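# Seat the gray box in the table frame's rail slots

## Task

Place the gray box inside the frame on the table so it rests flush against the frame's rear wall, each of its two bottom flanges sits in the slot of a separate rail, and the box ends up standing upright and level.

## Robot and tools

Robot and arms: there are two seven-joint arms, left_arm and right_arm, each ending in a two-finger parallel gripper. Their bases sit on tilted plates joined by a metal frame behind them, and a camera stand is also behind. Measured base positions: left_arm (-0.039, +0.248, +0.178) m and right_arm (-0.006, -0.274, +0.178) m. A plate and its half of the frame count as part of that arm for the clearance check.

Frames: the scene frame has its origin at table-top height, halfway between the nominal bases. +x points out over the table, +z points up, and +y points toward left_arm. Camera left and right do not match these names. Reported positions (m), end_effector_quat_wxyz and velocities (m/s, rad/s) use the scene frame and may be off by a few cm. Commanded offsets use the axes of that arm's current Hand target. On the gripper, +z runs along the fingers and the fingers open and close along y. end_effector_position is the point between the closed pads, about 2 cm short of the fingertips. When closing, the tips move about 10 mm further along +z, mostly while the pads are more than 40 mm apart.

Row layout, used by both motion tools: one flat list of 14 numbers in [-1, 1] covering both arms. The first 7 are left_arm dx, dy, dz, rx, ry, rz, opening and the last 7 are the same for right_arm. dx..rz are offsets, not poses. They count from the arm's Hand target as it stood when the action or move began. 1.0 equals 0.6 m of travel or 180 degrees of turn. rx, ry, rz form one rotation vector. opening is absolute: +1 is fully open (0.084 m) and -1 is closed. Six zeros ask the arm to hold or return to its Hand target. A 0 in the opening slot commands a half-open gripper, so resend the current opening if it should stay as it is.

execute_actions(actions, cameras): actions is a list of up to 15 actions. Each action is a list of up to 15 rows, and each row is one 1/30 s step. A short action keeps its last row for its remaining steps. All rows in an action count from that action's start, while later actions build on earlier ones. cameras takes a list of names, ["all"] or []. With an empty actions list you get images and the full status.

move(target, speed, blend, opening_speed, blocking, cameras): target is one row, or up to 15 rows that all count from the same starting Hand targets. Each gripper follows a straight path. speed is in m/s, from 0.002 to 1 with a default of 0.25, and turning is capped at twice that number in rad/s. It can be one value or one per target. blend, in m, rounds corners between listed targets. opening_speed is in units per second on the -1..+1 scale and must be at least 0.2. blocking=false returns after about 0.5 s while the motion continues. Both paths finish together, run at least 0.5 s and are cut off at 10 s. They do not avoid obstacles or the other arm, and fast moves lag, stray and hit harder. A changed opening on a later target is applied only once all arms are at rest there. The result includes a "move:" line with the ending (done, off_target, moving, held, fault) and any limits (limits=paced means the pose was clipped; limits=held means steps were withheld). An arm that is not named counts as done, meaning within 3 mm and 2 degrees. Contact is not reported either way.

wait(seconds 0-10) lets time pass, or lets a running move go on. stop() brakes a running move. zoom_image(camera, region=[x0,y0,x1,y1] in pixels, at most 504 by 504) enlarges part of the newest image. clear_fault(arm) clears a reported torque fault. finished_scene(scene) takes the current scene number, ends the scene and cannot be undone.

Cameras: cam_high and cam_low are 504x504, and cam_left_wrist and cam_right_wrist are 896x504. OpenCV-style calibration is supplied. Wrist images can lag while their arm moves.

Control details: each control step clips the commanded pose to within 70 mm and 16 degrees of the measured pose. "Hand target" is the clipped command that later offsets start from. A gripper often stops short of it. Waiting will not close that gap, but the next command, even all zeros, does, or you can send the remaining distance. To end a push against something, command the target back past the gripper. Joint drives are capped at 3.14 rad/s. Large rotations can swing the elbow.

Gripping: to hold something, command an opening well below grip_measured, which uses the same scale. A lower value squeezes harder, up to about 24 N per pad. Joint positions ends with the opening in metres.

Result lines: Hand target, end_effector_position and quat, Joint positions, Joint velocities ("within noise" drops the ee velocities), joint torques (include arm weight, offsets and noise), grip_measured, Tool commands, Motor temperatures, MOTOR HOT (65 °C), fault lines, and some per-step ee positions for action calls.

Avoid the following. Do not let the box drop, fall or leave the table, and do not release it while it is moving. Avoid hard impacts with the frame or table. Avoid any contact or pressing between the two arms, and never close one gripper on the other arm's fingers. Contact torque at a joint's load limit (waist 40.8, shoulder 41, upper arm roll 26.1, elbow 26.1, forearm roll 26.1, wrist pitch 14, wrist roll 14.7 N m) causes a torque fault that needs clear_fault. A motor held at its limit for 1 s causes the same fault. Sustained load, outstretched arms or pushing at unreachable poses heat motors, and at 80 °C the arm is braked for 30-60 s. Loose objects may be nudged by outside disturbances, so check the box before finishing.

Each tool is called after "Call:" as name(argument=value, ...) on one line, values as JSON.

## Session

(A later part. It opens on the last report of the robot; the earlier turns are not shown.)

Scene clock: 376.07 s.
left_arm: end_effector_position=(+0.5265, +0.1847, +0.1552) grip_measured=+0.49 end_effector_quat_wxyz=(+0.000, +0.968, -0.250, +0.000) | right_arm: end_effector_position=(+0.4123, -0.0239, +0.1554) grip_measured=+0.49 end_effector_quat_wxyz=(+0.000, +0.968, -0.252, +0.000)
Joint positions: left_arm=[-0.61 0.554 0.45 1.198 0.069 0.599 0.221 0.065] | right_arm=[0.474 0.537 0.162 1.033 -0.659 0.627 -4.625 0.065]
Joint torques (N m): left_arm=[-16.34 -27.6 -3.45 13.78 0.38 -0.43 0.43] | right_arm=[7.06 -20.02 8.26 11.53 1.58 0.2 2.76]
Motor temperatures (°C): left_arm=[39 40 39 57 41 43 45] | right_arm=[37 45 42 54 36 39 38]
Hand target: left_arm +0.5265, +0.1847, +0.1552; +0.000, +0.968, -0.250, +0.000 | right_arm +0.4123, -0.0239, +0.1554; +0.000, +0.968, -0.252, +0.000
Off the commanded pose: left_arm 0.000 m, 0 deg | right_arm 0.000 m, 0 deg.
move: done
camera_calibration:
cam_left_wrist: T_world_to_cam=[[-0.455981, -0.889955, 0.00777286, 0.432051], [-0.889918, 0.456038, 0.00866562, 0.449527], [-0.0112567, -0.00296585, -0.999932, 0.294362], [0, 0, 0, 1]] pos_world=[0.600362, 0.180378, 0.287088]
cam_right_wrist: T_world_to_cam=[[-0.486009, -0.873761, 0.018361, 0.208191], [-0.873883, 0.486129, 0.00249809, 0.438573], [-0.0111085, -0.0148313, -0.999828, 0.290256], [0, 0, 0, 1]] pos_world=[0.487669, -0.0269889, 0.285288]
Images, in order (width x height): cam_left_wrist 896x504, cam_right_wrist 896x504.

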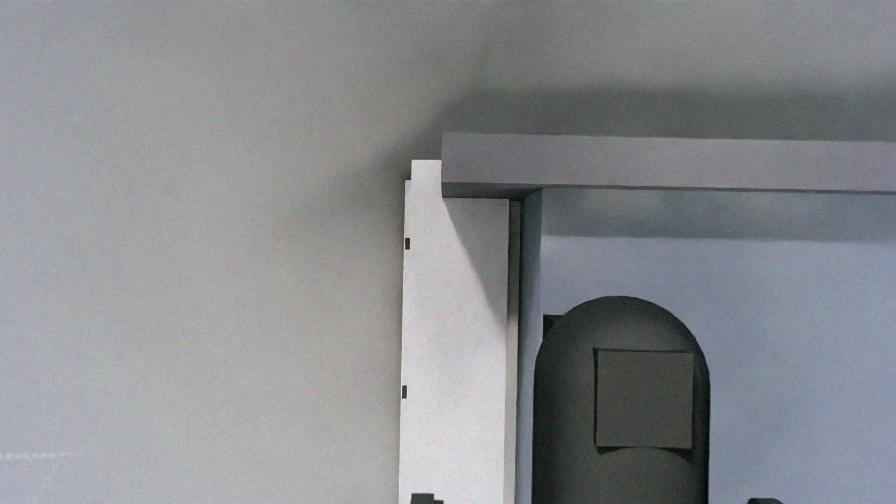

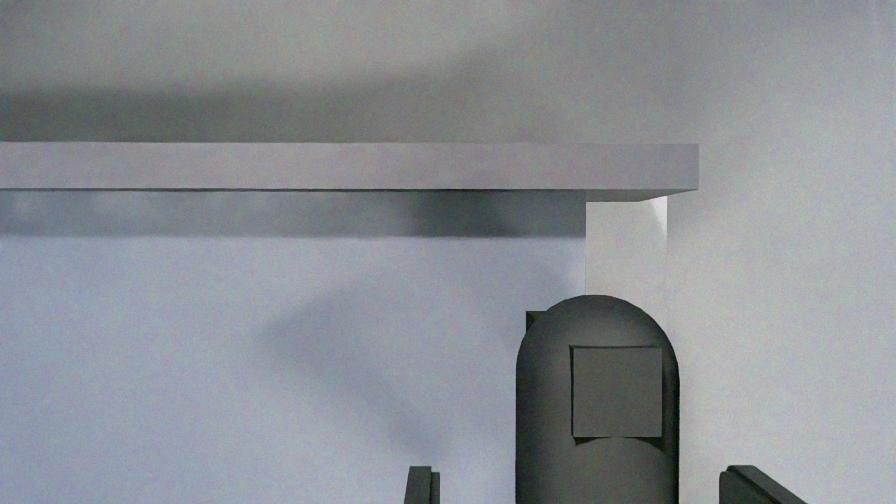

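Call:
move(target=[0, 0, -0.1667, 0, 0, 0, 0.5, 0, 0, -0.1667, 0, 0, 0, 0.5], speed=0.15, cameras=["all"])

Call:
zoom_image(camera="cam_high", region=[150, 130, 350, 330])

Call:
zoom_image(camera="cam_low", region=[80, 190, 320, 310])

Call:
zoom_image(camera="cam_left_wrist", region=[380, 180, 620, 420])

Call:
zoom_image(camera="cam_right_wrist", region=[440, 150, 660, 370])

Scene clock: 383.37 s.
left_arm: end_effector_position=(+0.5265, +0.1847, +0.2551) grip_measured=+0.49 end_effector_quat_wxyz=(+0.000, +0.968, -0.250, +0.000) | right_arm: end_effector_position=(+0.4122, -0.0239, +0.2554) grip_measured=+0.49 end_effector_quat_wxyz=(+0.000, +0.968, -0.252, +0.000)
Joint positions: left_arm=[-0.7 0.35 0.489 1.221 0.149 0.827 0.166 0.065] | right_arm=[0.475 0.325 0.252 1.04 -0.495 0.837 -4.732 0.065]
Joint torques (N m): left_arm=[-17.03 -24.97 1.06 15.39 1.48 -0.3 -0.88] | right_arm=[6.98 -18.2 8.27 20.04 2.67 0.15 -2.93]
Motor temperatures (°C): left_arm=[39 41 38 56 41 41 45] | right_arm=[37 45 43 53 36 38 38]
Hand target: left_arm +0.5265, +0.1847, +0.2552; +0.000, +0.968, -0.250, +0.000 | right_arm +0.4122, -0.0238, +0.2554; +0.000, +0.968, -0.252, +0.000
Off the commanded pose: left_arm 0.000 m, 0 deg | right_arm 0.000 m, 0 deg.
move: done
camera_calibration:
cam_left_wrist: T_world_to_cam=[[-0.455981, -0.889956, 0.00772947, 0.431336], [-0.889917, 0.456038, 0.00880021, 0.448696], [-0.0113567, -0.00286585, -0.999931, 0.394398], [0, 0, 0, 1]] pos_world=[0.600463, 0.180378, 0.387088]
cam_right_wrist: T_world_to_cam=[[-0.486009, -0.873761, 0.018361, 0.206443], [-0.873883, 0.486129, 0.00249809, 0.438275], [-0.0111085, -0.0148313, -0.999828, 0.39024], [0, 0, 0, 1]] pos_world=[0.487669, -0.0268889, 0.385288]

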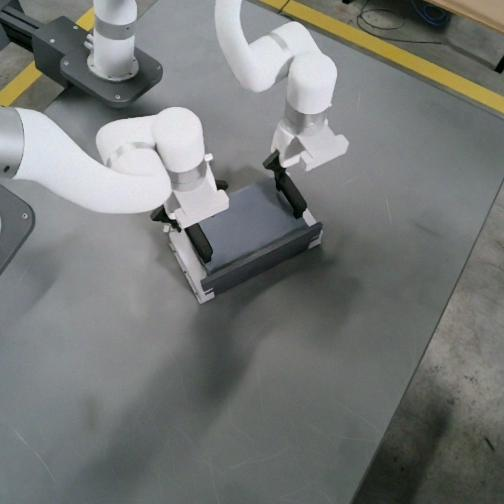

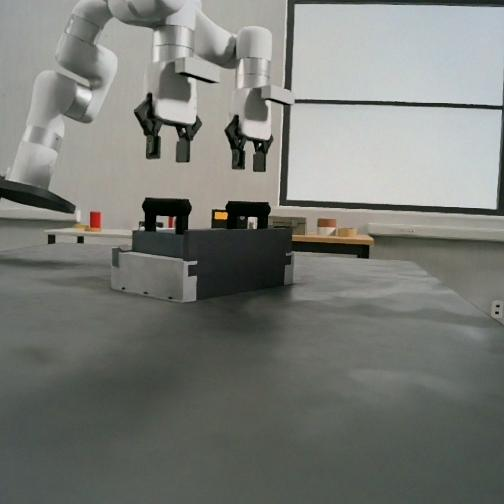

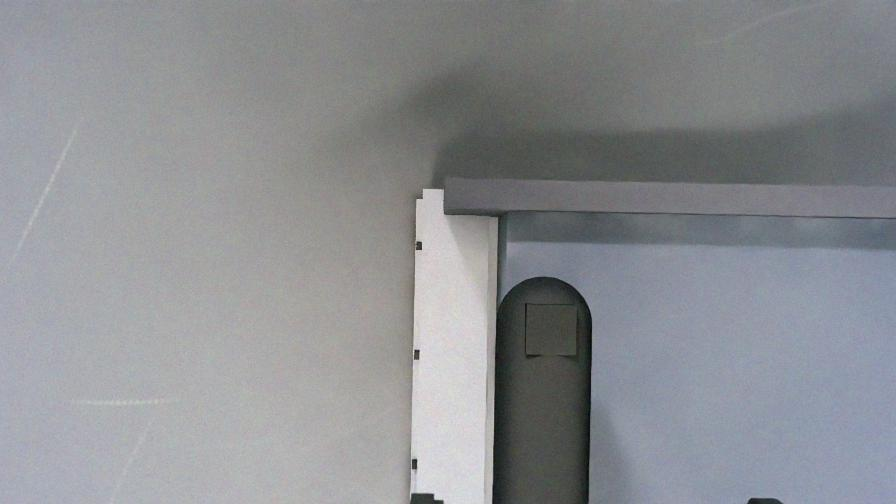

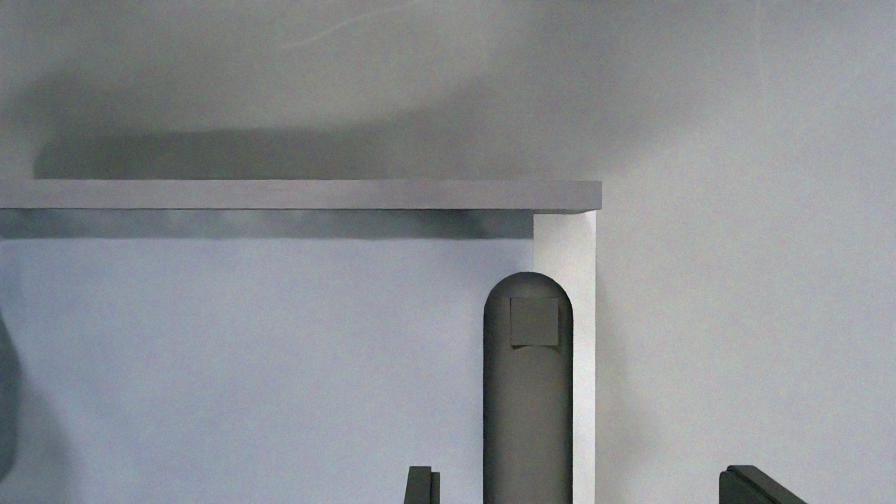

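Scaled by 2.520 from the camera's 504x504 image, which has a finer 720x720 frame.

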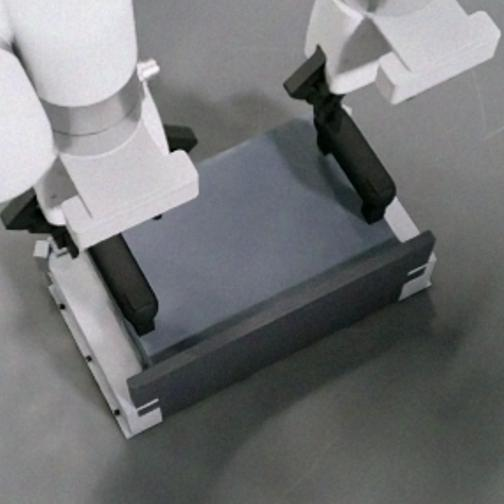

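Scaled by 2.100 from the camera's 504x504 image, which has a finer 720x720 frame.

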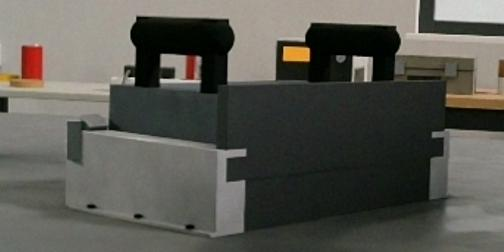

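Scaled by 2.100 from the camera's 896x504 image, which has a finer 1280x720 frame.

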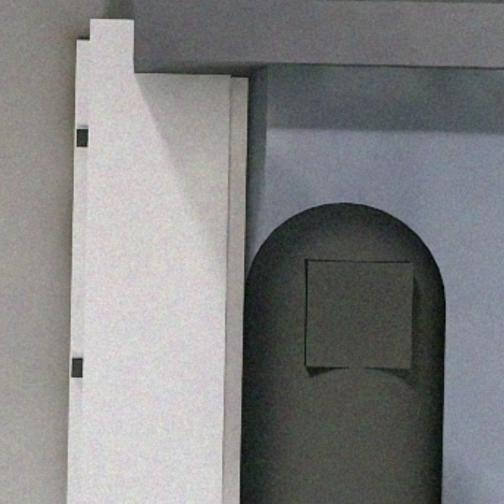

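Scaled by 2.291 from the camera's 896x504 image, which has a finer 1280x720 frame.

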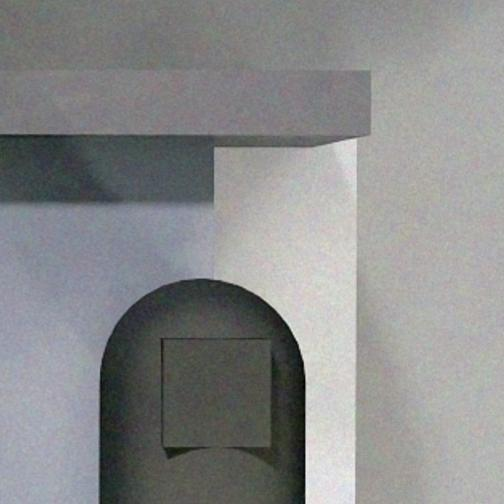

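Call:
finished_scene(scene=1)

The scene is finished: the task was done.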